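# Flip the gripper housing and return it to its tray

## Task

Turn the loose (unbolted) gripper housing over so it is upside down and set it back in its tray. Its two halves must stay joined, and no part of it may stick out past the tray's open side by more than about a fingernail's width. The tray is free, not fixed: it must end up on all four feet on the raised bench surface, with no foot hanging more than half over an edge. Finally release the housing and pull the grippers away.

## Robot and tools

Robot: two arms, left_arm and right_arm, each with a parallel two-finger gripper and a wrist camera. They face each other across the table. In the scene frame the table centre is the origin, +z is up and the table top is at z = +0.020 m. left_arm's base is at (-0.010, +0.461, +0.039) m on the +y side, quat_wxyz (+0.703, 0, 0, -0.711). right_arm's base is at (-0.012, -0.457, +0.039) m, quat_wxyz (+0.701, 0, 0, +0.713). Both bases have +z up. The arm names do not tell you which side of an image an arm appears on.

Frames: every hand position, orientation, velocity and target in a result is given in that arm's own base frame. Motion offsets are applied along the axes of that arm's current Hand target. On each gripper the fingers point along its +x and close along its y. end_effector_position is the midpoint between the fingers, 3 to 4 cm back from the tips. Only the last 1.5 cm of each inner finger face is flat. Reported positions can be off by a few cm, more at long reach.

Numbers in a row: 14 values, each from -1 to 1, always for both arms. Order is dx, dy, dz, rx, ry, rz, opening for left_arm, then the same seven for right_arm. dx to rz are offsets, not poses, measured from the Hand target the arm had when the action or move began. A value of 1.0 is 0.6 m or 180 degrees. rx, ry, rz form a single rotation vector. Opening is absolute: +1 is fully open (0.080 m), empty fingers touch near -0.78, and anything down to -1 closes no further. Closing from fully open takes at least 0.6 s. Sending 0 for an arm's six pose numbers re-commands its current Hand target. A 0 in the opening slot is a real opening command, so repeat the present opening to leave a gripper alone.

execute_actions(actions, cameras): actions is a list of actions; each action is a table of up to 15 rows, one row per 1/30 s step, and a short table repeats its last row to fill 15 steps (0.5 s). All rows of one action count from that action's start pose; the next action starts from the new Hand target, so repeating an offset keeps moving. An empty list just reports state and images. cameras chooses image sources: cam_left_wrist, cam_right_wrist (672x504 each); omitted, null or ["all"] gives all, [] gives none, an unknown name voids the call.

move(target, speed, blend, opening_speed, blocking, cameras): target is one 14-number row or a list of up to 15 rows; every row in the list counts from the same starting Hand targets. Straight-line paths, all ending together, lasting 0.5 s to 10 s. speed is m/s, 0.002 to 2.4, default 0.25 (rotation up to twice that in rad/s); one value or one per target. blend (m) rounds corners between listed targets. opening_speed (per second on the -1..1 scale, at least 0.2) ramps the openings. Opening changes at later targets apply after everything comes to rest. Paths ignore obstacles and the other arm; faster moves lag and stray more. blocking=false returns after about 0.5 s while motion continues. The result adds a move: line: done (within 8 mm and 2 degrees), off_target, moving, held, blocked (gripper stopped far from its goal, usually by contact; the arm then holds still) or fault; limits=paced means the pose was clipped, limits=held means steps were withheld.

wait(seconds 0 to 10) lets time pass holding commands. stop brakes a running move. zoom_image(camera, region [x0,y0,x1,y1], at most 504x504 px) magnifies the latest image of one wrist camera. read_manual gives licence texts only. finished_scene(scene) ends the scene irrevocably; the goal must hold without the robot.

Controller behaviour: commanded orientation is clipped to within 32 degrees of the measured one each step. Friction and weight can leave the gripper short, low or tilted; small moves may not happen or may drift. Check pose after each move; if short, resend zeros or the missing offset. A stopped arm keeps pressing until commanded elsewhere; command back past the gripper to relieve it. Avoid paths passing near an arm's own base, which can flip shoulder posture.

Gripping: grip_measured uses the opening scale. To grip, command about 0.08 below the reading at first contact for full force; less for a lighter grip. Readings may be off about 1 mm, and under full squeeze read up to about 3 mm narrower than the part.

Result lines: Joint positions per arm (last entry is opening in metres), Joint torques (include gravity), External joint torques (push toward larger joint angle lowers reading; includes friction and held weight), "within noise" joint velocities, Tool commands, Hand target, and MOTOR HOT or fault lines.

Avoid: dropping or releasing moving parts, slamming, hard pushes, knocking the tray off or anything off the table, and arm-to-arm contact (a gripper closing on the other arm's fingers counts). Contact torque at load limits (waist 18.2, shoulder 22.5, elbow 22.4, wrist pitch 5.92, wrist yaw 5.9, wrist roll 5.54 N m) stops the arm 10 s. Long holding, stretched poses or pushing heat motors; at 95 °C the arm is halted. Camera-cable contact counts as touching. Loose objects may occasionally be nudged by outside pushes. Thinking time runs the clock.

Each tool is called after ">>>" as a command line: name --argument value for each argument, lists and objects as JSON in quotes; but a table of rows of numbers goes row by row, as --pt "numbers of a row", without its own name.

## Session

>>> execute_actions --actions '[]'

Scene clock: 0.00 s.
left_arm: end_effector_position=(+0.2802, -0.0107, +0.3315) grip_measured=+1.000 end_effector_quat_wxyz=(+0.970, +0.002, +0.241, +0.002) | right_arm: end_effector_position=(+0.4344, +0.1035, +0.3556) grip_measured=+0.984 end_effector_quat_wxyz=(+0.980, -0.132, +0.118, -0.092)
Joint positions: left_arm=[-0.077 0.941 1.183 -0.731 -0.073 -0.034 0.08] | right_arm=[0.436 1.517 1.425 -0.169 0.638 -0.134 0.079]
Joint velocities: within noise
Joint torques (N m): no reading
External joint torques (N m): no reading
Heat: left arm: hottest wrist yaw 29 °C (+0.0 °C/min); right arm: hottest shoulder 29 °C (+0.0 °C/min).
Hand target: left_arm +0.2800, -0.0106, +0.3324; +0.971, +0.002, +0.240, +0.002 | right_arm +0.4340, +0.1032, +0.3577; +0.980, -0.131, +0.116, -0.093
Tool commands: left_gripper/opening=+1.0 right_gripper/opening=+0.984185

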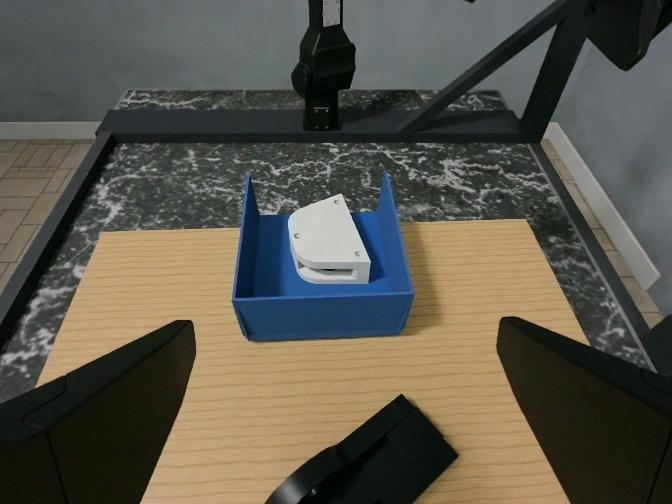

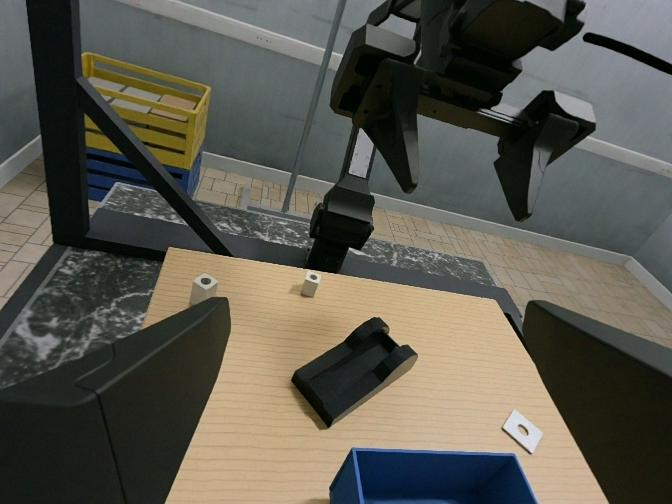

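>>> move --target '[0.3103,-0.0035,0.0332,-0.0654,0.2446,0.0551,0.8,-0.169,-0.397,-0.2035,0.5795,-0.012,0.109,0.5]' --speed 0.2

Scene clock: 118.90 s.
left_arm: end_effector_position=(+0.4502, -0.0128, +0.2653) grip_measured=+0.804 end_effector_quat_wxyz=(+0.836, -0.076, +0.534, +0.098) | right_arm: end_effector_position=(+0.2702, -0.1292, +0.3331) grip_measured=+0.503 end_effector_quat_wxyz=(+0.710, +0.704, -0.002, +0.001)
Joint positions: left_arm=[-0.065 2.061 2.35 -1.442 -0.109 -0.294 0.071] | right_arm=[-0.823 0.905 0.748 0.163 -0.822 1.567 0.058]
Joint velocities: within noise
Joint torques (N m): left_arm=[0.36 -6.96 5.15 0.77 0 -0.14] | right_arm=[-0.27 -1.83 4.82 1.77 -0.19 0.06]
External joint torques (N m): left_arm=[0.35 2.22 -0.45 -0.25 0.09 -0.14] | right_arm=[-0.27 0.28 -1.95 0.27 -0.2 0.11]
Heat: left arm: hottest elbow 33 °C (+2.0 °C/min); right arm: hottest elbow 39 °C (+2.0 °C/min).
Hand target: left_arm +0.4540, -0.0119, +0.2635; +0.802, -0.076, +0.583, +0.108 | right_arm +0.2703, -0.1299, +0.3298; +0.707, +0.707, +0.000, +0.000
Off the commanded pose: left_arm 0.004 m, 7 deg | right_arm 0.003 m, 1 deg.
joint sent to its limit (left arm) — joint 3 (elbow), upper limit, where the elbow is as straight as it goes. The joint targets are off in orientation, not in position.
move: off_target (left_arm)

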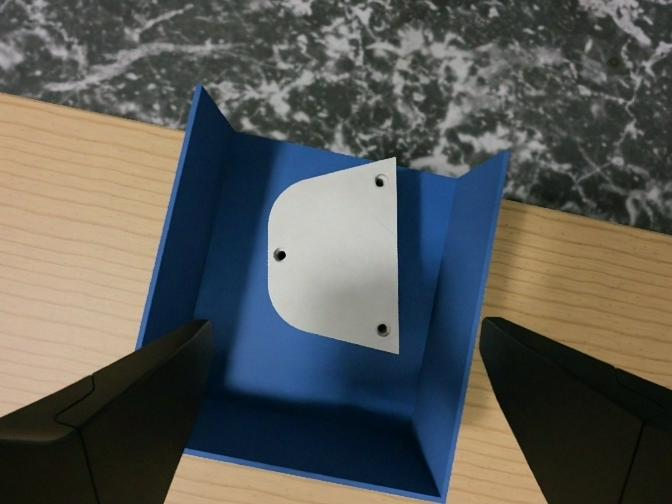

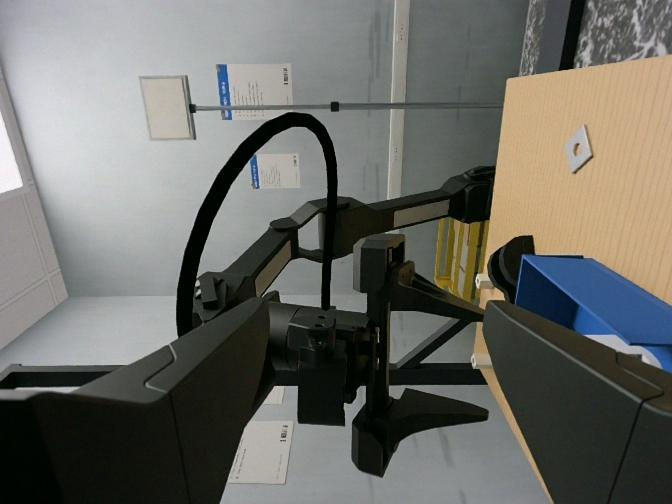

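>>> move --target '[0.0765,0.006,-0.0087,0,0,0,0.8,0,0,0,0,0,0,0.5]' --speed 0.12 --cameras '["cam_left_wrist"]'

Scene clock: 173.47 s.
left_arm: end_effector_position=(+0.4611, -0.0068, +0.2246) grip_measured=+0.804 end_effector_quat_wxyz=(+0.807, -0.076, +0.576, +0.107) | right_arm: end_effector_position=(+0.2702, -0.1292, +0.3332) grip_measured=+0.503 end_effector_quat_wxyz=(+0.710, +0.704, -0.002, +0.001)
Joint positions: left_arm=[-0.047 2.152 2.35 -1.453 -0.101 -0.294 0.071] | right_arm=[-0.823 0.905 0.748 0.163 -0.822 1.568 0.058]
Joint velocities: within noise
Joint torques (N m): left_arm=[0.3 -7.72 3.87 0.43 0.01 0] | right_arm=[-0.32 -1.78 4.8 1.78 -0.14 0.07]
External joint torques (N m): left_arm=[0.32 2.1 -1.79 -0.42 0.09 0] | right_arm=[-0.29 0.36 -2.03 0.25 -0.15 0.13]
Heat: left arm: hottest shoulder 34 °C (+8.1 °C/min); right arm: hottest wrist pitch 44 °C (+7.1 °C/min).
Hand target: left_arm +0.4619, -0.0059, +0.2182; +0.802, -0.076, +0.583, +0.108 | right_arm +0.2703, -0.1300, +0.3299; +0.707, +0.707, +0.000, +0.000
Off the commanded pose: left_arm 0.006 m, 1 deg | right_arm 0.003 m, 1 deg.
move: done
Images, in order (width x height): cam_left_wrist 672x504.

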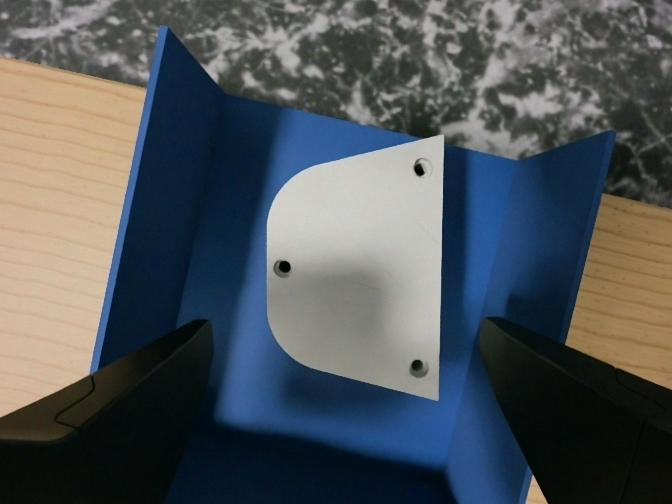

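>>> move --pt "0.0 -0.003 0.012 0 0 0 0.8 0 0 0 0 0 0 0.5" --pt "0.0834 -0.003 -0.0133 0 0 0 0.8 0 0 0 0 0 0 0.5" --speed 0.08 --cameras '["cam_left_wrist"]'

Scene clock: 196.87 s.
left_arm: end_effector_position=(+0.4725, -0.0017, +0.1865) grip_measured=+0.801 end_effector_quat_wxyz=(+0.815, -0.081, +0.562, +0.111) | right_arm: end_effector_position=(+0.2702, -0.1292, +0.3330) grip_measured=+0.503 end_effector_quat_wxyz=(+0.710, +0.704, -0.002, +0.001)
Joint positions: left_arm=[-0.036 2.098 2.095 -1.219 -0.102 -0.294 0.071] | right_arm=[-0.823 0.905 0.748 0.163 -0.822 1.568 0.058]
Joint velocities: within noise
Joint torques (N m): left_arm=[-0.58 -6.74 1.96 0.51 0.07 0.09] | right_arm=[-0.29 -1.84 4.82 1.77 -0.16 0.08]
External joint torques (N m): left_arm=[-0.67 3.32 -4.21 -0.4 0.16 0.08] | right_arm=[-0.3 0.31 -2 0.24 -0.16 0.13]
Heat: left arm: hottest shoulder 33 °C (+3.0 °C/min); right arm: hottest wrist pitch 45 °C (+3.0 °C/min).
Hand target: left_arm +0.4700, -0.0054, +0.1681; +0.802, -0.076, +0.583, +0.108 | right_arm +0.2703, -0.1300, +0.3297; +0.707, +0.707, +0.000, +0.000
Off the commanded pose: left_arm 0.019 m, 3 deg | right_arm 0.003 m, 0 deg.
move: off_target (left_arm)
Images, in order (width x height): cam_left_wrist 672x504.

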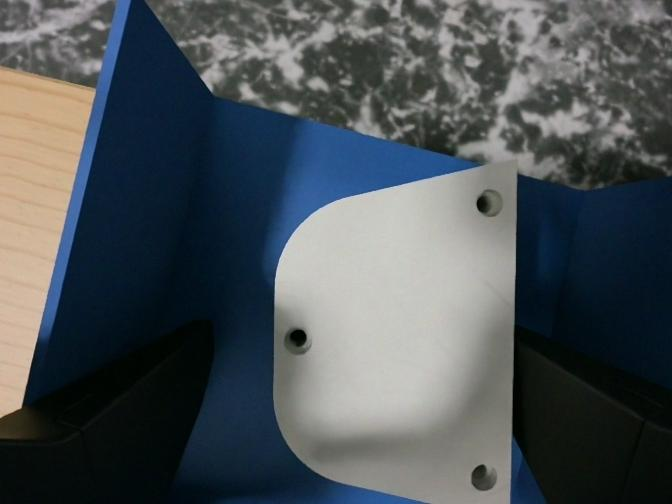

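>>> move --target '[-0.0538,-0.0118,0.0232,0,0,0,0.8,0,0,0,0,0,0,0.5]' --speed 0.08 --cameras '["cam_left_wrist"]'

Scene clock: 210.50 s.
left_arm: end_effector_position=(+0.4726, -0.0097, +0.2069) grip_measured=+0.801 end_effector_quat_wxyz=(+0.804, -0.076, +0.580, +0.108) | right_arm: end_effector_position=(+0.2702, -0.1292, +0.3330) grip_measured=+0.503 end_effector_quat_wxyz=(+0.710, +0.704, -0.002, +0.001)
Joint positions: left_arm=[-0.053 2.195 2.347 -1.418 -0.102 -0.302 0.071] | right_arm=[-0.823 0.905 0.748 0.163 -0.822 1.568 0.058]
Joint velocities: within noise
Joint torques (N m): left_arm=[-0.3 -7.71 5.38 0.43 -0.09 -0.14] | right_arm=[-0.29 -1.88 4.84 1.76 -0.14 0.07]
External joint torques (N m): left_arm=[-0.27 2.64 -0.44 -0.41 0 -0.14] | right_arm=[-0.27 0.2 -1.89 0.27 -0.15 0.12]
Heat: left arm: hottest shoulder 34 °C (+2.0 °C/min); right arm: hottest wrist pitch 45 °C (+2.0 °C/min).
Hand target: left_arm +0.4751, -0.0114, +0.2031; +0.802, -0.076, +0.583, +0.108 | right_arm +0.2703, -0.1300, +0.3297; +0.707, +0.707, +0.000, +0.000
Off the commanded pose: left_arm 0.005 m, 0 deg | right_arm 0.003 m, 0 deg.
move: done
Images, in order (width x height): cam_left_wrist 672x504.

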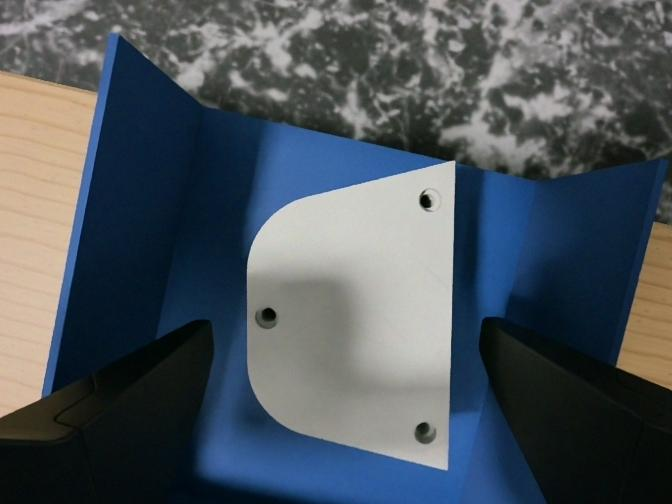

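>>> move --target '[0.054,0,-0.0175,0,0,0,0.8,0,0,0,0,0,0,0.5]' --speed 0.06 --cameras '["cam_left_wrist"]'

Scene clock: 226.13 s.
left_arm: end_effector_position=(+0.4778, -0.0073, +0.1875) grip_measured=+0.801 end_effector_quat_wxyz=(+0.816, -0.079, +0.562, +0.110) | right_arm: end_effector_position=(+0.2702, -0.1292, +0.3330) grip_measured=+0.503 end_effector_quat_wxyz=(+0.710, +0.704, -0.002, +0.001)
Joint positions: left_arm=[-0.049 2.127 2.144 -1.239 -0.107 -0.302 0.071] | right_arm=[-0.823 0.905 0.748 0.163 -0.822 1.568 0.058]
Joint velocities: within noise
Joint torques (N m): left_arm=[-0.58 -7.03 1.89 0.41 0.1 -0.1] | right_arm=[-0.3 -1.85 4.83 1.76 -0.15 0.06]
External joint torques (N m): left_arm=[-0.6 3.21 -4.27 -0.52 0.18 -0.1] | right_arm=[-0.3 0.24 -1.9 0.27 -0.15 0.11]
Heat: left arm: hottest shoulder 37 °C (+3.0 °C/min); right arm: hottest wrist pitch 46 °C (+2.0 °C/min).
Hand target: left_arm +0.4751, -0.0112, +0.1691; +0.802, -0.076, +0.583, +0.108 | right_arm +0.2703, -0.1300, +0.3297; +0.707, +0.707, +0.000, +0.000
Off the commanded pose: left_arm 0.019 m, 3 deg | right_arm 0.003 m, 0 deg.
move: off_target (left_arm)
Images, in order (width x height): cam_left_wrist 672x504.

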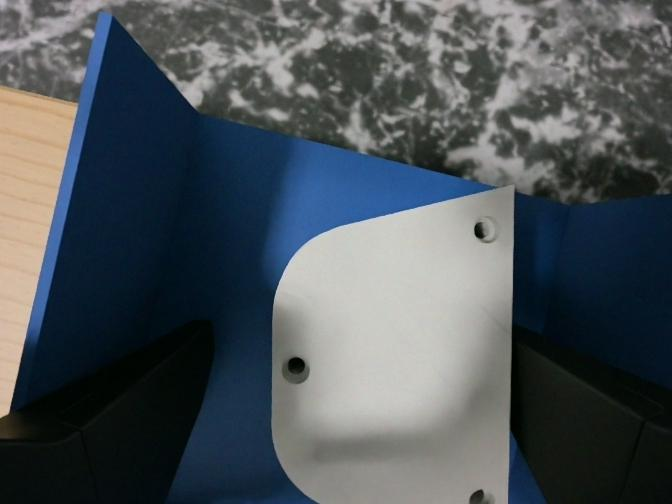

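>>> execute_actions --actions '[]' --cameras '["cam_left_wrist","cam_right_wrist"]'

>>> zoom_image --camera "cam_right_wrist" --region '[400, 180, 672, 384]'

Scene clock: 254.87 s.
left_arm: end_effector_position=(+0.4778, -0.0073, +0.1874) grip_measured=+0.801 end_effector_quat_wxyz=(+0.816, -0.079, +0.562, +0.110) | right_arm: end_effector_position=(+0.2702, -0.1292, +0.3330) grip_measured=+0.503 end_effector_quat_wxyz=(+0.710, +0.704, -0.002, +0.001)
Joint positions: left_arm=[-0.049 2.127 2.144 -1.239 -0.107 -0.302 0.071] | right_arm=[-0.823 0.905 0.748 0.163 -0.822 1.568 0.058]
Joint velocities: within noise
Joint torques (N m): left_arm=[-0.59 -6.94 1.88 0.4 0.1 -0.1] | right_arm=[-0.28 -1.83 4.8 1.76 -0.15 0.06]
External joint torques (N m): left_arm=[-0.53 3.25 -4.25 -0.51 0.18 -0.11] | right_arm=[-0.27 0.33 -2.05 0.23 -0.15 0.11]
Heat: left arm: hottest shoulder 37 °C (+4.0 °C/min); right arm: hottest wrist pitch 46 °C (+1.0 °C/min).
Hand target: left_arm +0.4751, -0.0112, +0.1690; +0.802, -0.076, +0.583, +0.108 | right_arm +0.2703, -0.1300, +0.3297; +0.707, +0.707, +0.000, +0.000
Tool commands: left_gripper/opening=+0.8 right_gripper/opening=+0.5
Off the commanded pose: left_arm 0.019 m, 3 deg | right_arm 0.003 m, 0 deg.

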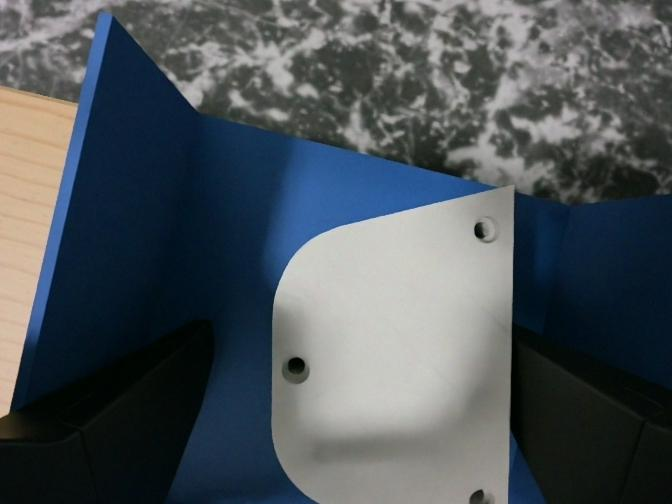

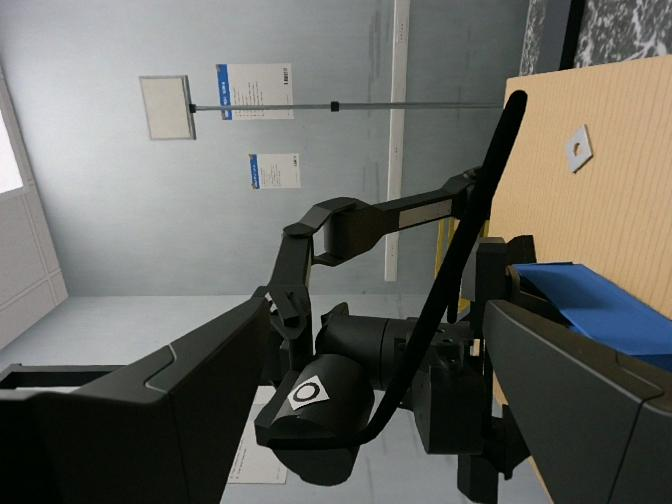

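Scaled by 1.853 from the camera's 672x504 image, which has a finer 960x720 frame.

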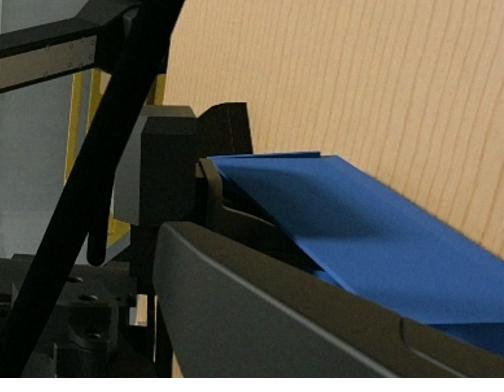

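>>> move --pt "-0.06 0 0.0 0 0 0 0.8 0 0 0 0 0 0 0.5" --pt "-0.145 0.009 0.013 0.0793 0 -0.0257 0.8 0 0 0 0 0 0 0.5" --speed 0.12 --cameras '["cam_left_wrist"]'

Scene clock: 296.50 s.
left_arm: end_effector_position=(+0.4549, -0.0124, +0.2460) grip_measured=+0.801 end_effector_quat_wxyz=(+0.825, +0.000, +0.566, +0.003) | right_arm: end_effector_position=(+0.2702, -0.1292, +0.3330) grip_measured=+0.503 end_effector_quat_wxyz=(+0.710, +0.704, -0.002, +0.001)
Joint positions: left_arm=[-0.033 2.103 2.351 -1.452 -0.017 -0.034 0.071] | right_arm=[-0.823 0.905 0.748 0.163 -0.822 1.568 0.058]
Joint velocities: within noise
Joint torques (N m): left_arm=[0.3 -9.95 5 0.71 0.07 0.18] | right_arm=[-0.28 -1.82 4.82 1.76 -0.15 0.06]
External joint torques (N m): left_arm=[0.21 -0.53 -0.59 -0.22 0.1 0.18] | right_arm=[-0.29 0.41 -2.06 0.23 -0.15 0.12]
Heat: left arm: hottest shoulder 38 °C (+1.0 °C/min); right arm: hottest wrist pitch 47 °C (+1.0 °C/min).
Hand target: left_arm +0.4549, -0.0115, +0.2542; +0.809, +0.001, +0.588, +0.003 | right_arm +0.2703, -0.1300, +0.3297; +0.707, +0.707, +0.000, +0.000
Off the commanded pose: left_arm 0.008 m, 3 deg | right_arm 0.003 m, 0 deg.
joint sent to its limit (left arm) — joint 3 (elbow), upper limit, where the elbow is as straight as it goes. The joint targets are off in orientation, not in position.
move: off_target (left_arm)
Images, in order (width x height): cam_left_wrist 672x504.

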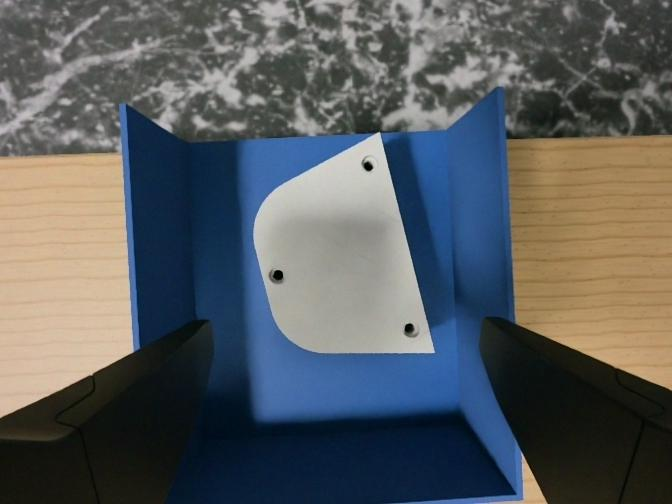

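>>> move --target '[0.0265,0.1233,-0.0262,0,0,0,-0.05,0,0,0,0,0,0,0.5]' --speed 0.15 --cameras '["cam_left_wrist"]'

Scene clock: 306.77 s.
left_arm: end_effector_position=(+0.4432, +0.0630, +0.2397) grip_measured=-0.046 end_effector_quat_wxyz=(+0.813, +0.000, +0.583, +0.006) | right_arm: end_effector_position=(+0.2702, -0.1292, +0.3330) grip_measured=+0.503 end_effector_quat_wxyz=(+0.710, +0.704, -0.002, +0.001)
Joint positions: left_arm=[0.155 2.103 2.337 -1.481 0.04 0.14 0.033] | right_arm=[-0.823 0.905 0.748 0.163 -0.822 1.568 0.058]
Joint velocities: within noise
Joint torques (N m): left_arm=[0 -7.43 4.12 0.46 0.1 0.19] | right_arm=[-0.27 -1.83 4.83 1.78 -0.16 0.07]
External joint torques (N m): left_arm=[0 2.12 -1.53 -0.41 0.07 0.19] | right_arm=[-0.29 0.34 -1.99 0.26 -0.15 0.12]
Heat: left arm: hottest shoulder 37 °C (+0.0 °C/min); right arm: hottest wrist pitch 47 °C (+1.0 °C/min).
Hand target: left_arm +0.4447, +0.0625, +0.2345; +0.809, +0.001, +0.588, +0.003 | right_arm +0.2703, -0.1300, +0.3297; +0.707, +0.707, +0.000, +0.000
Off the commanded pose: left_arm 0.005 m, 1 deg | right_arm 0.003 m, 0 deg.
move: done
Images, in order (width x height): cam_left_wrist 672x504.

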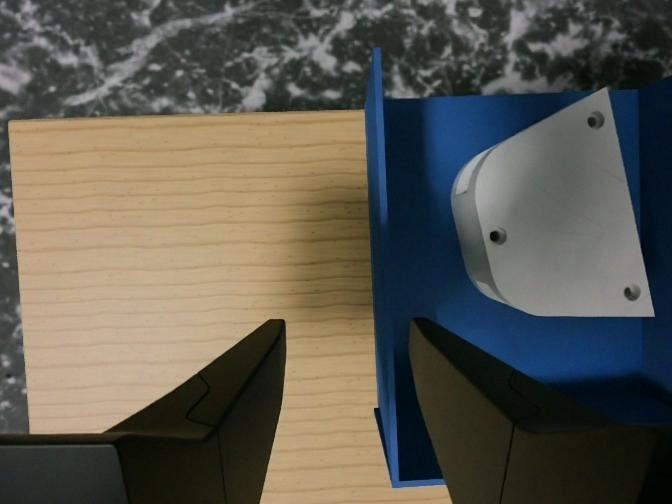

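>>> move --pt "0 -0.0183 0 0 0 0 -0.05 0 0 0 0 0 0 0.5" --pt "0.0753 -0.0183 -0.0245 0 0 0 -0.05 0 0 0 0 0 0 0.5" --speed 0.1 --cameras '["cam_left_wrist"]'

Scene clock: 319.37 s.
left_arm: end_effector_position=(+0.4468, +0.0509, +0.1845) grip_measured=-0.046 end_effector_quat_wxyz=(+0.808, +0.000, +0.590, +0.000) | right_arm: end_effector_position=(+0.2702, -0.1292, +0.3330) grip_measured=+0.503 end_effector_quat_wxyz=(+0.710, +0.704, -0.002, +0.001)
Joint positions: left_arm=[0.126 2.03 1.998 -1.232 0.039 0.122 0.033] | right_arm=[-0.823 0.905 0.748 0.163 -0.822 1.568 0.058]
Joint velocities: within noise
Joint torques (N m): left_arm=[0.28 -9.82 3.67 0.59 -0.15 -0.11] | right_arm=[-0.27 -1.83 4.81 1.77 -0.15 0.06]
External joint torques (N m): left_arm=[0.37 -0.25 -2.46 -0.26 -0.18 -0.11] | right_arm=[-0.28 0.28 -1.96 0.26 -0.15 0.12]
Heat: left arm: hottest shoulder 36 °C (-1.0 °C/min); right arm: hottest wrist pitch 47 °C (+1.0 °C/min).
Hand target: left_arm +0.4446, +0.0518, +0.1869; +0.809, +0.001, +0.588, +0.003 | right_arm +0.2703, -0.1300, +0.3297; +0.707, +0.707, +0.000, +0.000
Off the commanded pose: left_arm 0.003 m, 0 deg | right_arm 0.003 m, 0 deg.
move: done
Images, in order (width x height): cam_left_wrist 672x504.

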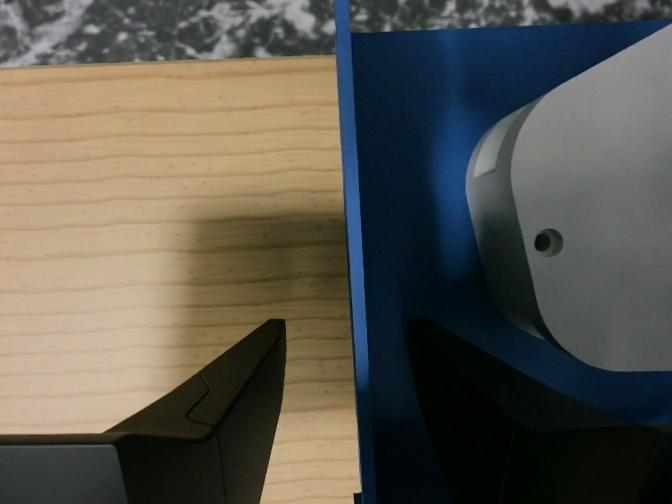

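>>> move --pt "0 -0.004 0 0 0 0 -0.05 0 0 0 0 0 0 0.5" --pt "0 -0.004 0 0 0 0 -0.95 0 0 0 0 0 0 0.5" --pt "-0.0225 -0.004 -0.069 0 0 0 -0.95 0 0 0 0 0 0 0.5" --speed 0.04 --opening_speed 0.4 --cameras '["cam_left_wrist"]'

Scene clock: 334.30 s.
left_arm: end_effector_position=(+0.4044, +0.0481, +0.1866) grip_measured=-0.753 end_effector_quat_wxyz=(+0.809, -0.002, +0.587, +0.003) | right_arm: end_effector_position=(+0.2702, -0.1292, +0.3330) grip_measured=+0.503 end_effector_quat_wxyz=(+0.710, +0.704, -0.002, +0.001)
Joint positions: left_arm=[0.133 1.841 1.744 -1.162 0.038 0.119 0.001] | right_arm=[-0.823 0.905 0.748 0.163 -0.822 1.568 0.058]
Joint velocities: within noise
Joint torques (N m): left_arm=[0.34 -8.57 3.47 0.49 -0.03 0.31] | right_arm=[-0.29 -1.82 4.84 1.77 -0.16 0.06]
External joint torques (N m): left_arm=[0.36 -0.32 -2.7 -0.36 -0.06 0.31] | right_arm=[-0.28 0.25 -1.9 0.27 -0.17 0.11]
Heat: left arm: hottest shoulder 37 °C (-1.0 °C/min); right arm: hottest wrist pitch 47 °C (+1.0 °C/min).
Hand target: left_arm +0.4011, +0.0491, +0.1869; +0.809, +0.001, +0.588, +0.002 | right_arm +0.2703, -0.1300, +0.3297; +0.707, +0.707, +0.000, +0.000
Off the commanded pose: left_arm 0.004 m, 0 deg | right_arm 0.003 m, 0 deg.
move: done
Images, in order (width x height): cam_left_wrist 672x504.

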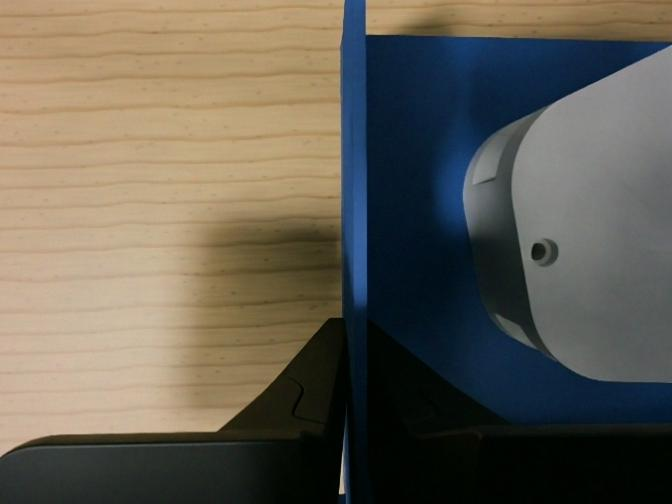

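>>> move --pt "0 0 0 0 0 0 -0.4 0 0 0 0 0 0 0.5" --pt "-0.1 0 0.031 0 0 0 -0.4 0 0 0 0 0 0 0.5" --pt "-0.0775 -0.1053 0.0685 -0.0718 0.0166 0.0213 -0.4 0 0 0 0 0 0 0.5" --pt "-0.0775 -0.1053 0.0685 -0.0718 0.0166 0.0213 0.8 0 0 0 0 0 0 0.5" --speed 0.15 --cameras '["cam_left_wrist"]'

Scene clock: 377.30 s.
left_arm: end_effector_position=(+0.4235, -0.0148, +0.2462) grip_measured=+0.795 end_effector_quat_wxyz=(+0.792, -0.071, +0.599, +0.092) | right_arm: end_effector_position=(+0.2702, -0.1292, +0.3330) grip_measured=+0.503 end_effector_quat_wxyz=(+0.710, +0.704, -0.002, +0.001)
Joint positions: left_arm=[-0.062 2.064 2.321 -1.564 -0.077 -0.285 0.071] | right_arm=[-0.823 0.905 0.748 0.163 -0.822 1.568 0.058]
Joint velocities: within noise
Joint torques (N m): left_arm=[0.07 -6.82 4.99 0.32 -0.23 -0.13] | right_arm=[-0.32 -1.81 4.82 1.76 -0.14 0.07]
External joint torques (N m): left_arm=[0.06 2.36 -0.52 -0.45 -0.16 -0.14] | right_arm=[-0.32 0.4 -2.05 0.22 -0.14 0.13]
Heat: left arm: hottest shoulder 42 °C (+6.1 °C/min); right arm: hottest wrist pitch 47 °C (+0.0 °C/min).
Hand target: left_arm +0.4260, -0.0141, +0.2437; +0.788, -0.071, +0.604, +0.096 | right_arm +0.2703, -0.1300, +0.3297; +0.707, +0.707, +0.000, +0.000
Off the commanded pose: left_arm 0.004 m, 1 deg | right_arm 0.003 m, 0 deg.
joint sent to its limit (left arm) — joint 4 (wrist pitch), lower limit. The joint targets still meet the commanded pose.
move: done
Images, in order (width x height): cam_left_wrist 672x504.

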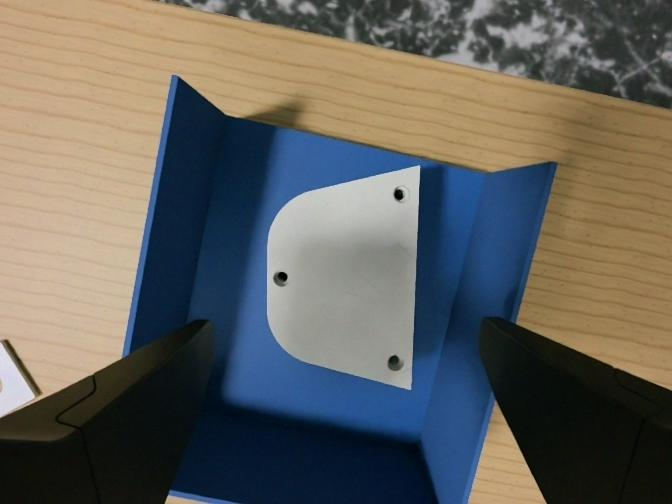

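>>> move --pt "0.06 0 -0.016 0 0 0 0.8 0 0 0 0 0 0 0.5" --pt "0.119 0 -0.032 0 0 0 0.8 0 0 0 0 0 0 0.5" --speed 0.08 --cameras '["cam_left_wrist"]'

Scene clock: 389.60 s.
left_arm: end_effector_position=(+0.4290, -0.0109, +0.1850) grip_measured=+0.796 end_effector_quat_wxyz=(+0.800, -0.074, +0.587, +0.096) | right_arm: end_effector_position=(+0.2702, -0.1292, +0.3330) grip_measured=+0.503 end_effector_quat_wxyz=(+0.710, +0.704, -0.002, +0.001)
Joint positions: left_arm=[-0.055 1.95 1.888 -1.215 -0.084 -0.286 0.071] | right_arm=[-0.823 0.905 0.748 0.163 -0.822 1.568 0.058]
Joint velocities: within noise
Joint torques (N m): left_arm=[-0.52 -6.22 1.96 0.46 0.03 -0.09] | right_arm=[-0.3 -1.83 4.84 1.77 -0.16 0.08]
External joint torques (N m): left_arm=[-0.57 2.73 -4.15 -0.36 0.11 -0.09] | right_arm=[-0.3 0.31 -2.01 0.25 -0.17 0.13]
Heat: left arm: hottest shoulder 40 °C (+3.0 °C/min); right arm: hottest wrist pitch 48 °C (+1.0 °C/min).
Hand target: left_arm +0.4259, -0.0138, +0.1697; +0.788, -0.071, +0.604, +0.096 | right_arm +0.2703, -0.1300, +0.3297; +0.707, +0.707, +0.000, +0.000
Off the commanded pose: left_arm 0.016 m, 2 deg | right_arm 0.003 m, 0 deg.
move: off_target (left_arm)
Images, in order (width x height): cam_left_wrist 672x504.

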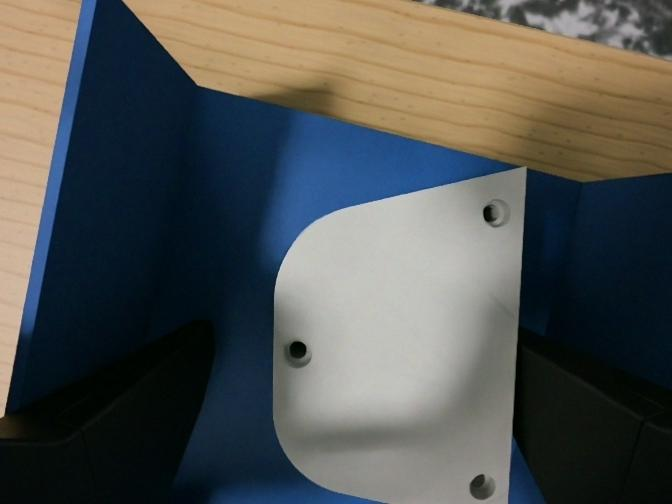

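>>> move --pt "-0.04 0 0.01 0 0 0 0.8 0 0 0 0 0 0 0.5" --pt "-0.0687 -0.0083 0.027 0.0563 0 -0.0151 0.8 0 0 0 0 0 0 0.5" --speed 0.1 --cameras '["cam_left_wrist"]'

Scene clock: 421.70 s.
left_arm: end_effector_position=(+0.4292, -0.0186, +0.2163) grip_measured=+0.796 end_effector_quat_wxyz=(+0.794, -0.015, +0.607, +0.024) | right_arm: end_effector_position=(+0.2702, -0.1292, +0.3330) grip_measured=+0.503 end_effector_quat_wxyz=(+0.710, +0.704, -0.002, +0.001)
Joint positions: left_arm=[-0.055 2.024 2.131 -1.414 -0.035 -0.107 0.071] | right_arm=[-0.823 0.905 0.748 0.163 -0.822 1.568 0.058]
Joint velocities: within noise
Joint torques (N m): left_arm=[0.36 -6.88 5.35 0.36 0.05 0.18] | right_arm=[-0.3 -1.82 4.81 1.77 -0.15 0.07]
External joint torques (N m): left_arm=[0.37 2.17 -0.41 -0.42 0.07 0.18] | right_arm=[-0.3 0.38 -2.07 0.23 -0.16 0.12]
Heat: left arm: hottest shoulder 35 °C (-7.0 °C/min); right arm: hottest wrist pitch 48 °C (+1.0 °C/min).
Hand target: left_arm +0.4319, -0.0178, +0.2138; +0.793, -0.015, +0.609, +0.023 | right_arm +0.2703, -0.1300, +0.3297; +0.707, +0.707, +0.000, +0.000
Off the commanded pose: left_arm 0.004 m, 0 deg | right_arm 0.003 m, 0 deg.
move: done
Images, in order (width x height): cam_left_wrist 672x504.

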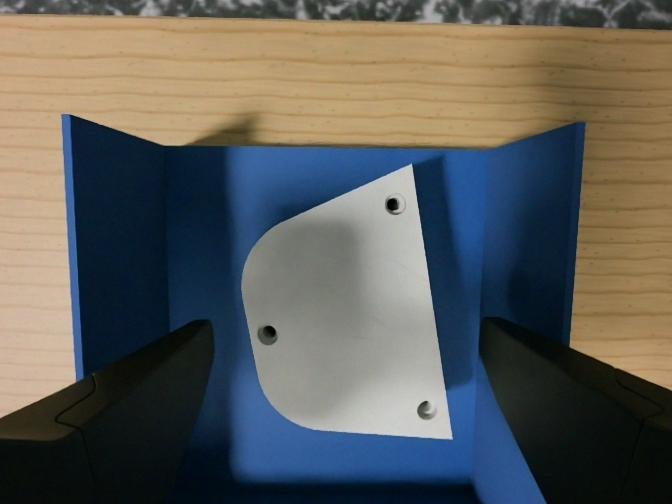

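>>> move --pt "0 0 0 0 0 0 0.6 0 0 0 0 0 0 0.5" --pt "0.074 0 -0.0198 0 0 0 0.6 0 0 0 0 0 0 0.5" --speed 0.07 --cameras '["cam_left_wrist"]'

Scene clock: 443.83 s.
left_arm: end_effector_position=(+0.4338, -0.0159, +0.1809) grip_measured=+0.603 end_effector_quat_wxyz=(+0.803, -0.018, +0.595, +0.025) | right_arm: end_effector_position=(+0.2702, -0.1292, +0.3330) grip_measured=+0.503 end_effector_quat_wxyz=(+0.710, +0.704, -0.002, +0.001)
Joint positions: left_arm=[-0.048 1.969 1.9 -1.209 -0.033 -0.106 0.062] | right_arm=[-0.823 0.905 0.748 0.163 -0.822 1.568 0.058]
Joint velocities: within noise
Joint torques (N m): left_arm=[-0.2 -6.51 2.34 0.8 0.03 0.12] | right_arm=[-0.26 -1.87 4.82 1.77 -0.14 0.08]
External joint torques (N m): left_arm=[-0.17 2.65 -3.81 -0.02 0.06 0.12] | right_arm=[-0.27 0.23 -1.96 0.26 -0.15 0.13]
Heat: left arm: hottest shoulder 34 °C (-7.0 °C/min); right arm: hottest wrist pitch 48 °C (+0.0 °C/min).
Hand target: left_arm +0.4320, -0.0175, +0.1678; +0.793, -0.015, +0.609, +0.023 | right_arm +0.2703, -0.1300, +0.3297; +0.707, +0.707, +0.000, +0.000
Off the commanded pose: left_arm 0.013 m, 2 deg | right_arm 0.003 m, 0 deg.
move: off_target (left_arm)
Images, in order (width x height): cam_left_wrist 672x504.

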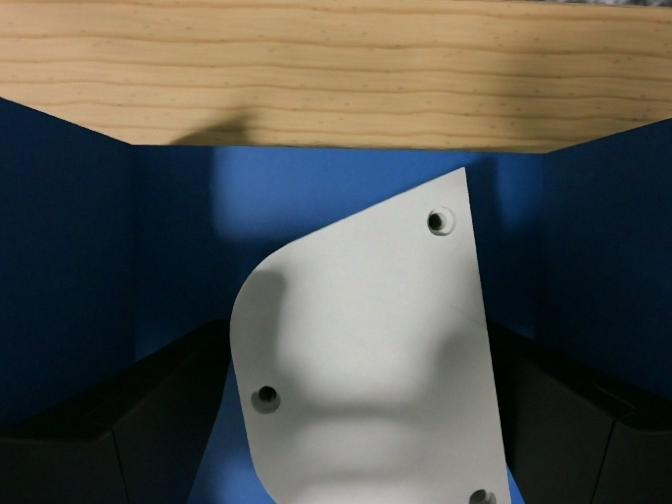

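>>> move --pt "-0.012 0 0.006 0 0 0 0.6 0 0 0 0 0 0 0.5" --pt "-0.012 0 0.006 0 0 0 0.27 0 0 0 0 0 0 0.5" --speed 0.05 --opening_speed 0.25 --cameras '["cam_left_wrist"]'

Scene clock: 462.97 s.
left_arm: end_effector_position=(+0.4324, -0.0178, +0.1831) grip_measured=+0.357 end_effector_quat_wxyz=(+0.799, -0.018, +0.601, +0.023) | right_arm: end_effector_position=(+0.2702, -0.1292, +0.3330) grip_measured=+0.503 end_effector_quat_wxyz=(+0.710, +0.704, -0.002, +0.001)
Joint positions: left_arm=[-0.051 1.978 1.924 -1.237 -0.029 -0.106 0.051] | right_arm=[-0.823 0.905 0.748 0.163 -0.822 1.568 0.058]
Joint velocities: within noise
Joint torques (N m): left_arm=[0.06 -6.14 4.74 0.22 -0.12 0.13] | right_arm=[-0.27 -1.82 4.84 1.77 -0.15 0.07]
External joint torques (N m): left_arm=[0.03 3.05 -1.39 -0.59 -0.09 0.13] | right_arm=[-0.27 0.28 -1.93 0.26 -0.16 0.13]
Heat: left arm: hottest shoulder 36 °C (-1.0 °C/min); right arm: hottest wrist pitch 48 °C (+0.0 °C/min).
Hand target: left_arm +0.4336, -0.0175, +0.1756; +0.793, -0.015, +0.609, +0.023 | right_arm +0.2703, -0.1300, +0.3297; +0.707, +0.707, +0.000, +0.000
Off the commanded pose: left_arm 0.007 m, 1 deg | right_arm 0.003 m, 0 deg.
move: done
Images, in order (width x height): cam_left_wrist 672x504.

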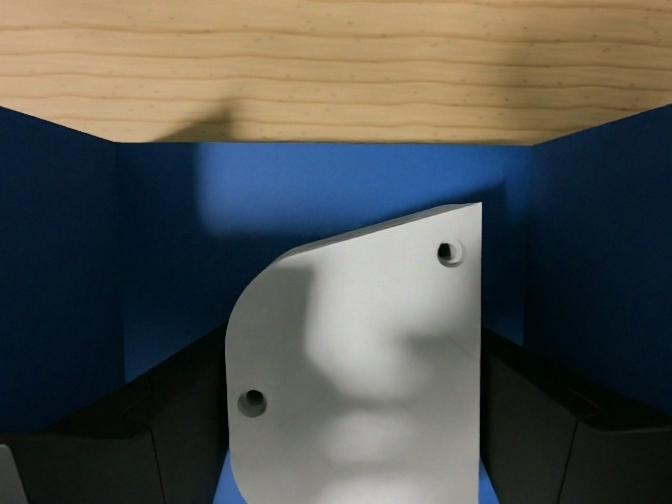

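>>> zoom_image --camera "cam_left_wrist" --region '[210, 180, 510, 405]'

Scaled by 1.680 from the camera's 672x504 image, which has a finer 960x720 frame.

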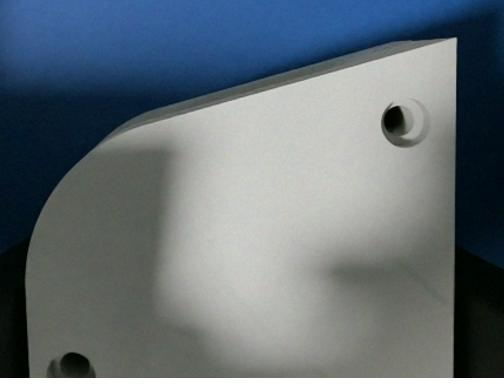

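>>> move --pt "0 0 0 0 0 0 0.46 0 0 0 0 0 0 0.5" --pt "0.022 0 -0.006 0 0.012 0 0.46 0 0 0 0 0 0 0.5" --speed 0.05 --opening_speed 0.3 --cameras '["cam_left_wrist"]'

Scene clock: 486.53 s.
left_arm: end_effector_position=(+0.4325, -0.0174, +0.1805) grip_measured=+0.456 end_effector_quat_wxyz=(+0.796, -0.018, +0.604, +0.024) | right_arm: end_effector_position=(+0.2702, -0.1292, +0.3330) grip_measured=+0.503 end_effector_quat_wxyz=(+0.710, +0.704, -0.002, +0.001)
Joint positions: left_arm=[-0.051 1.985 1.927 -1.241 -0.03 -0.106 0.056] | right_arm=[-0.823 0.905 0.748 0.163 -0.822 1.568 0.058]
Joint velocities: within noise
Joint torques (N m): left_arm=[0.15 -4.16 3.63 0.32 0.05 0.15] | right_arm=[-0.3 -1.82 4.84 1.76 -0.14 0.08]
External joint torques (N m): left_arm=[0.12 5.03 -2.44 -0.46 0.08 0.15] | right_arm=[-0.29 0.32 -1.99 0.24 -0.15 0.13]
Heat: left arm: hottest shoulder 34 °C (-1.0 °C/min); right arm: hottest wrist pitch 49 °C (+1.0 °C/min).
Hand target: left_arm +0.4335, -0.0174, +0.1620; +0.781, -0.016, +0.623, +0.023 | right_arm +0.2703, -0.1300, +0.3297; +0.707, +0.707, +0.000, +0.000
Off the commanded pose: left_arm 0.019 m, 3 deg | right_arm 0.003 m, 0 deg.
move: off_target (left_arm)
Images, in order (width x height): cam_left_wrist 672x504.

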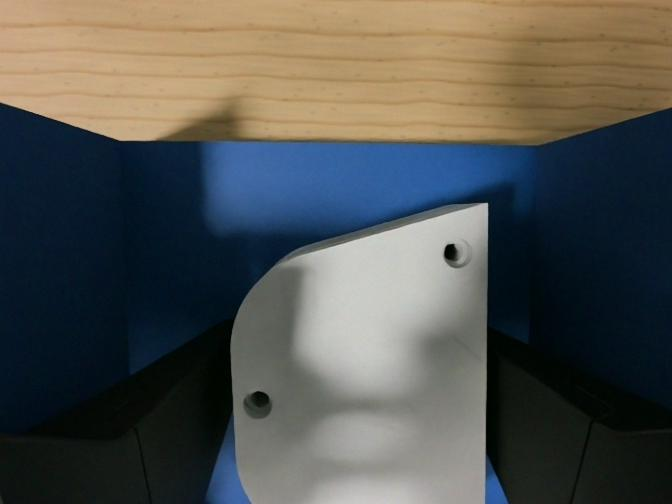

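>>> move --pt "-0.022 0 0.006 0 -0.012 0 0.46 0 0 0 0 0 0 0.5" --pt "-0.022 0 0.006 0 -0.012 0 0.24 0 0 0 0 0 0 0.5" --speed 0.05 --opening_speed 0.3 --cameras '["cam_left_wrist"]'

Scene clock: 495.57 s.
left_arm: end_effector_position=(+0.4328, -0.0179, +0.1819) grip_measured=+0.357 end_effector_quat_wxyz=(+0.797, -0.018, +0.603, +0.023) | right_arm: end_effector_position=(+0.2702, -0.1292, +0.3330) grip_measured=+0.503 end_effector_quat_wxyz=(+0.710, +0.704, -0.002, +0.001)
Joint positions: left_arm=[-0.051 1.985 1.932 -1.244 -0.029 -0.106 0.051] | right_arm=[-0.823 0.905 0.748 0.163 -0.822 1.568 0.058]
Joint velocities: within noise
Joint torques (N m): left_arm=[0.07 -6.72 4.32 0.61 -0.13 0.14] | right_arm=[-0.31 -1.85 4.83 1.76 -0.14 0.07]
External joint torques (N m): left_arm=[0 2.55 -1.78 -0.18 -0.1 0.14] | right_arm=[-0.33 0.32 -1.99 0.24 -0.14 0.12]
Heat: left arm: hottest shoulder 34 °C (-1.0 °C/min); right arm: hottest wrist pitch 49 °C (+1.0 °C/min).
Hand target: left_arm +0.4341, -0.0175, +0.1756; +0.793, -0.015, +0.609, +0.023 | right_arm +0.2703, -0.1300, +0.3297; +0.707, +0.707, +0.000, +0.000
Off the commanded pose: left_arm 0.006 m, 1 deg | right_arm 0.003 m, 0 deg.
move: done
Images, in order (width x height): cam_left_wrist 672x504.

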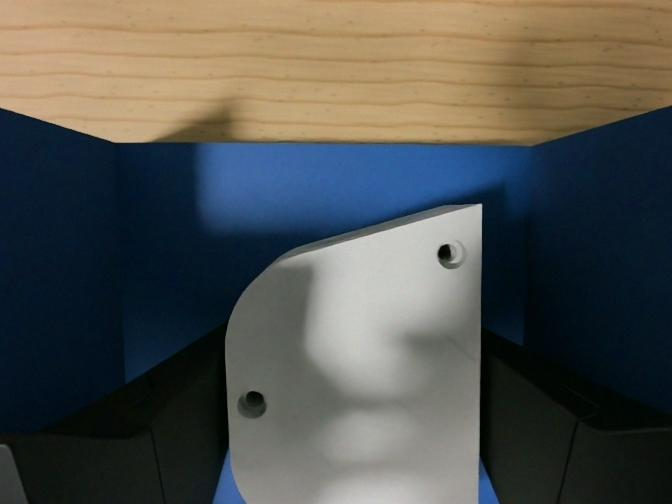

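>>> move --target '[-0.028,0,0.008,0,0,0,0.24,0,0,0,0,0,0,0.5]' --speed 0.04 --cameras '["cam_left_wrist"]'

>>> zoom_image --camera "cam_left_wrist" --region '[180, 100, 580, 400]'

Scene clock: 502.27 s.
left_arm: end_effector_position=(+0.4317, -0.0178, +0.1949) grip_measured=+0.357 end_effector_quat_wxyz=(+0.794, -0.017, +0.608, +0.023) | right_arm: end_effector_position=(+0.2702, -0.1292, +0.3330) grip_measured=+0.503 end_effector_quat_wxyz=(+0.710, +0.704, -0.002, +0.001)
Joint positions: left_arm=[-0.051 2.006 2.016 -1.32 -0.029 -0.106 0.051] | right_arm=[-0.823 0.905 0.748 0.163 -0.822 1.568 0.058]
Joint velocities: within noise
Joint torques (N m): left_arm=[0.05 -6.93 5.55 0.39 -0.14 0.13] | right_arm=[-0.3 -1.84 4.81 1.78 -0.15 0.07]
External joint torques (N m): left_arm=[0.05 2.27 -0.41 -0.38 -0.11 0.13] | right_arm=[-0.32 0.29 -1.99 0.26 -0.15 0.12]
Heat: left arm: hottest shoulder 34 °C (+0.0 °C/min); right arm: hottest wrist pitch 49 °C (+1.0 °C/min).
Hand target: left_arm +0.4344, -0.0176, +0.1931; +0.793, -0.015, +0.609, +0.023 | right_arm +0.2703, -0.1300, +0.3297; +0.707, +0.707, +0.000, +0.000
Off the commanded pose: left_arm 0.003 m, 0 deg | right_arm 0.003 m, 0 deg.
move: done
Images, in order (width x height): cam_left_wrist 672x504.

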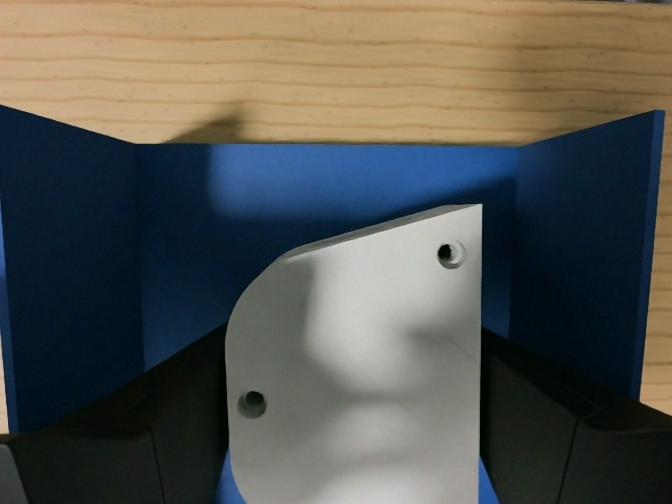

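Scaled by 1.260 from the camera's 672x504 image, which has a finer 960x720 frame.

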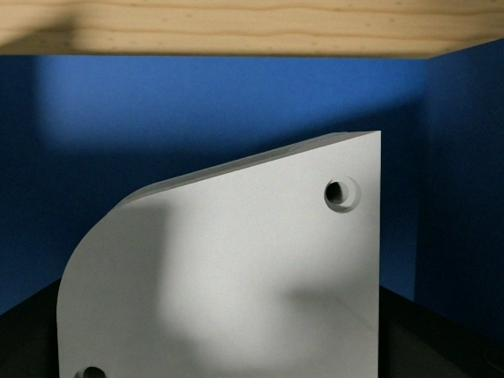

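>>> move --pt "-0.086 0.002 -0.0115 0 0 0 0.22 0 0 0 0 0 0 0.5" --pt "-0.1742 0.2687 -0.0657 0.0161 0 -0.0043 0.22 0 0 0 0 0 0 0.5" --speed 0.15

Scene clock: 526.23 s.
left_arm: end_effector_position=(+0.3618, +0.1405, +0.2764) grip_measured=+0.357 end_effector_quat_wxyz=(+0.811, +0.006, +0.584, +0.015) | right_arm: end_effector_position=(+0.2702, -0.1292, +0.3330) grip_measured=+0.503 end_effector_quat_wxyz=(+0.710, +0.704, -0.002, +0.001)
Joint positions: left_arm=[0.408 1.901 2.204 -1.564 0.097 0.38 0.051] | right_arm=[-0.823 0.905 0.748 0.163 -0.822 1.568 0.058]
Joint velocities: within noise
Joint torques (N m): left_arm=[0.04 -8.46 5.02 0.39 0.16 0.18] | right_arm=[-0.3 -1.84 4.84 1.78 -0.16 0.07]
External joint torques (N m): left_arm=[0.03 -0.46 -0.46 -0.47 0.08 0.17] | right_arm=[-0.3 0.32 -2.03 0.24 -0.16 0.13]
Heat: left arm: hottest shoulder 35 °C (+0.0 °C/min); right arm: hottest wrist pitch 49 °C (+1.0 °C/min).
Hand target: left_arm +0.3606, +0.1394, +0.2845; +0.793, +0.001, +0.609, +0.002 | right_arm +0.2703, -0.1300, +0.3297; +0.707, +0.707, +0.000, +0.000
Off the commanded pose: left_arm 0.008 m, 4 deg | right_arm 0.003 m, 0 deg.
joint sent to its limit (left arm) — joint 4 (wrist pitch), lower limit. The joint targets are off in orientation, not in position.
move: off_target (left_arm)

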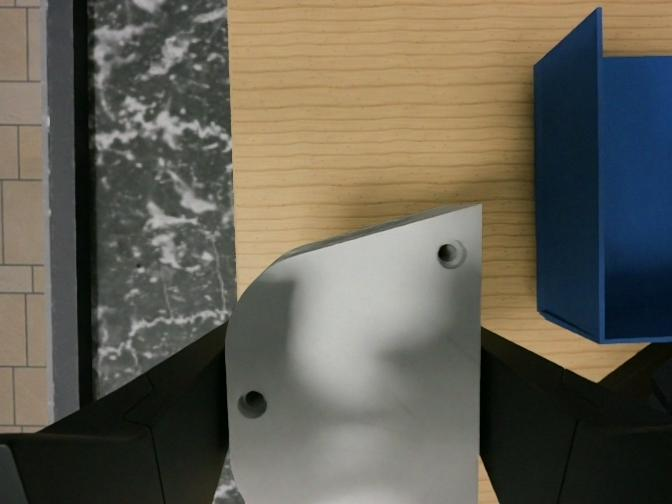

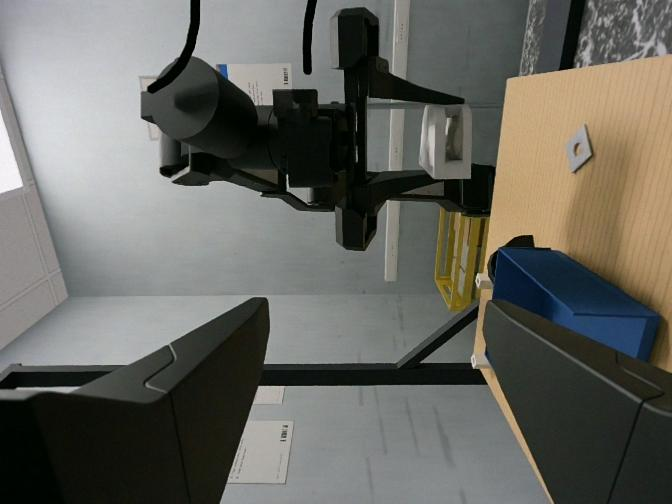

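>>> move --target '[0,0,0,0,0,0,0.22,0.25,-0.105,0.05,0,0,-0.0167,0.3]' --speed 0.2

>>> zoom_image --camera "cam_right_wrist" --region '[200, 60, 560, 340]'

Scene clock: 571.37 s.
left_arm: end_effector_position=(+0.3618, +0.1405, +0.2764) grip_measured=+0.357 end_effector_quat_wxyz=(+0.811, +0.006, +0.584, +0.015) | right_arm: end_effector_position=(+0.4173, -0.1590, +0.2655) grip_measured=+0.303 end_effector_quat_wxyz=(+0.704, +0.709, +0.021, -0.019)
Joint positions: left_arm=[0.408 1.901 2.204 -1.564 0.097 0.38 0.051] | right_arm=[-0.538 1.522 0.923 0.534 -0.539 1.544 0.049]
Joint velocities: within noise
Joint torques (N m): left_arm=[0.02 -8.52 5.02 0.39 0.16 0.17] | right_arm=[0.37 -4.93 6.49 1.85 0.13 -0.2]
External joint torques (N m): left_arm=[0.07 -0.54 -0.42 -0.44 0.08 0.17] | right_arm=[0.38 1.34 -0.14 0.22 0.15 -0.15]
Heat: left arm: hottest shoulder 38 °C (+4.0 °C/min); right arm: hottest wrist pitch 49 °C (+0.0 °C/min).
Hand target: left_arm +0.3606, +0.1394, +0.2845; +0.793, +0.001, +0.609, +0.002 | right_arm +0.4203, -0.1599, +0.2669; +0.707, +0.707, +0.019, -0.018
Off the commanded pose: left_arm 0.008 m, 4 deg | right_arm 0.003 m, 0 deg.
joint sent to its limit (left arm) — joint 4 (wrist pitch), lower limit. The joint targets are off in orientation, not in position.
move: off_target (left_arm)

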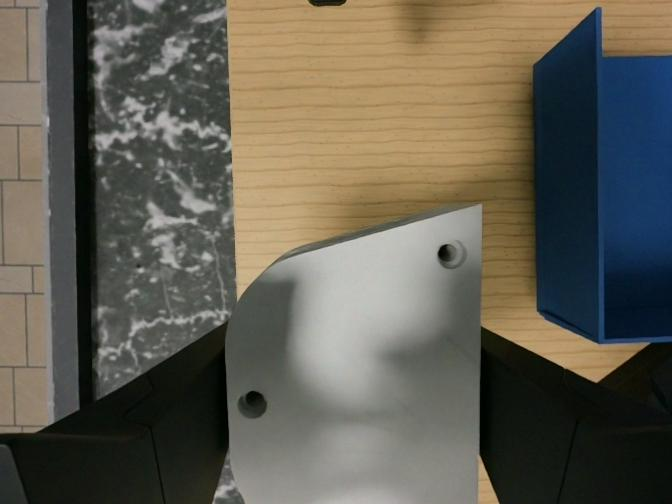

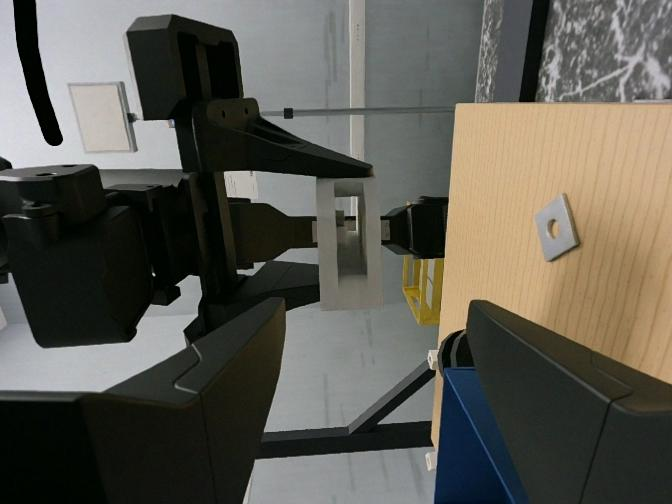

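Scaled by 1.400 from the camera's 672x504 image, which has a finer 960x720 frame.

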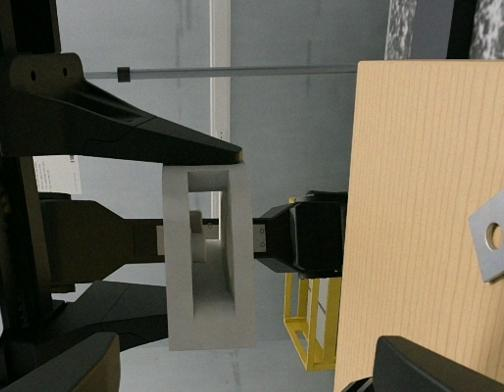

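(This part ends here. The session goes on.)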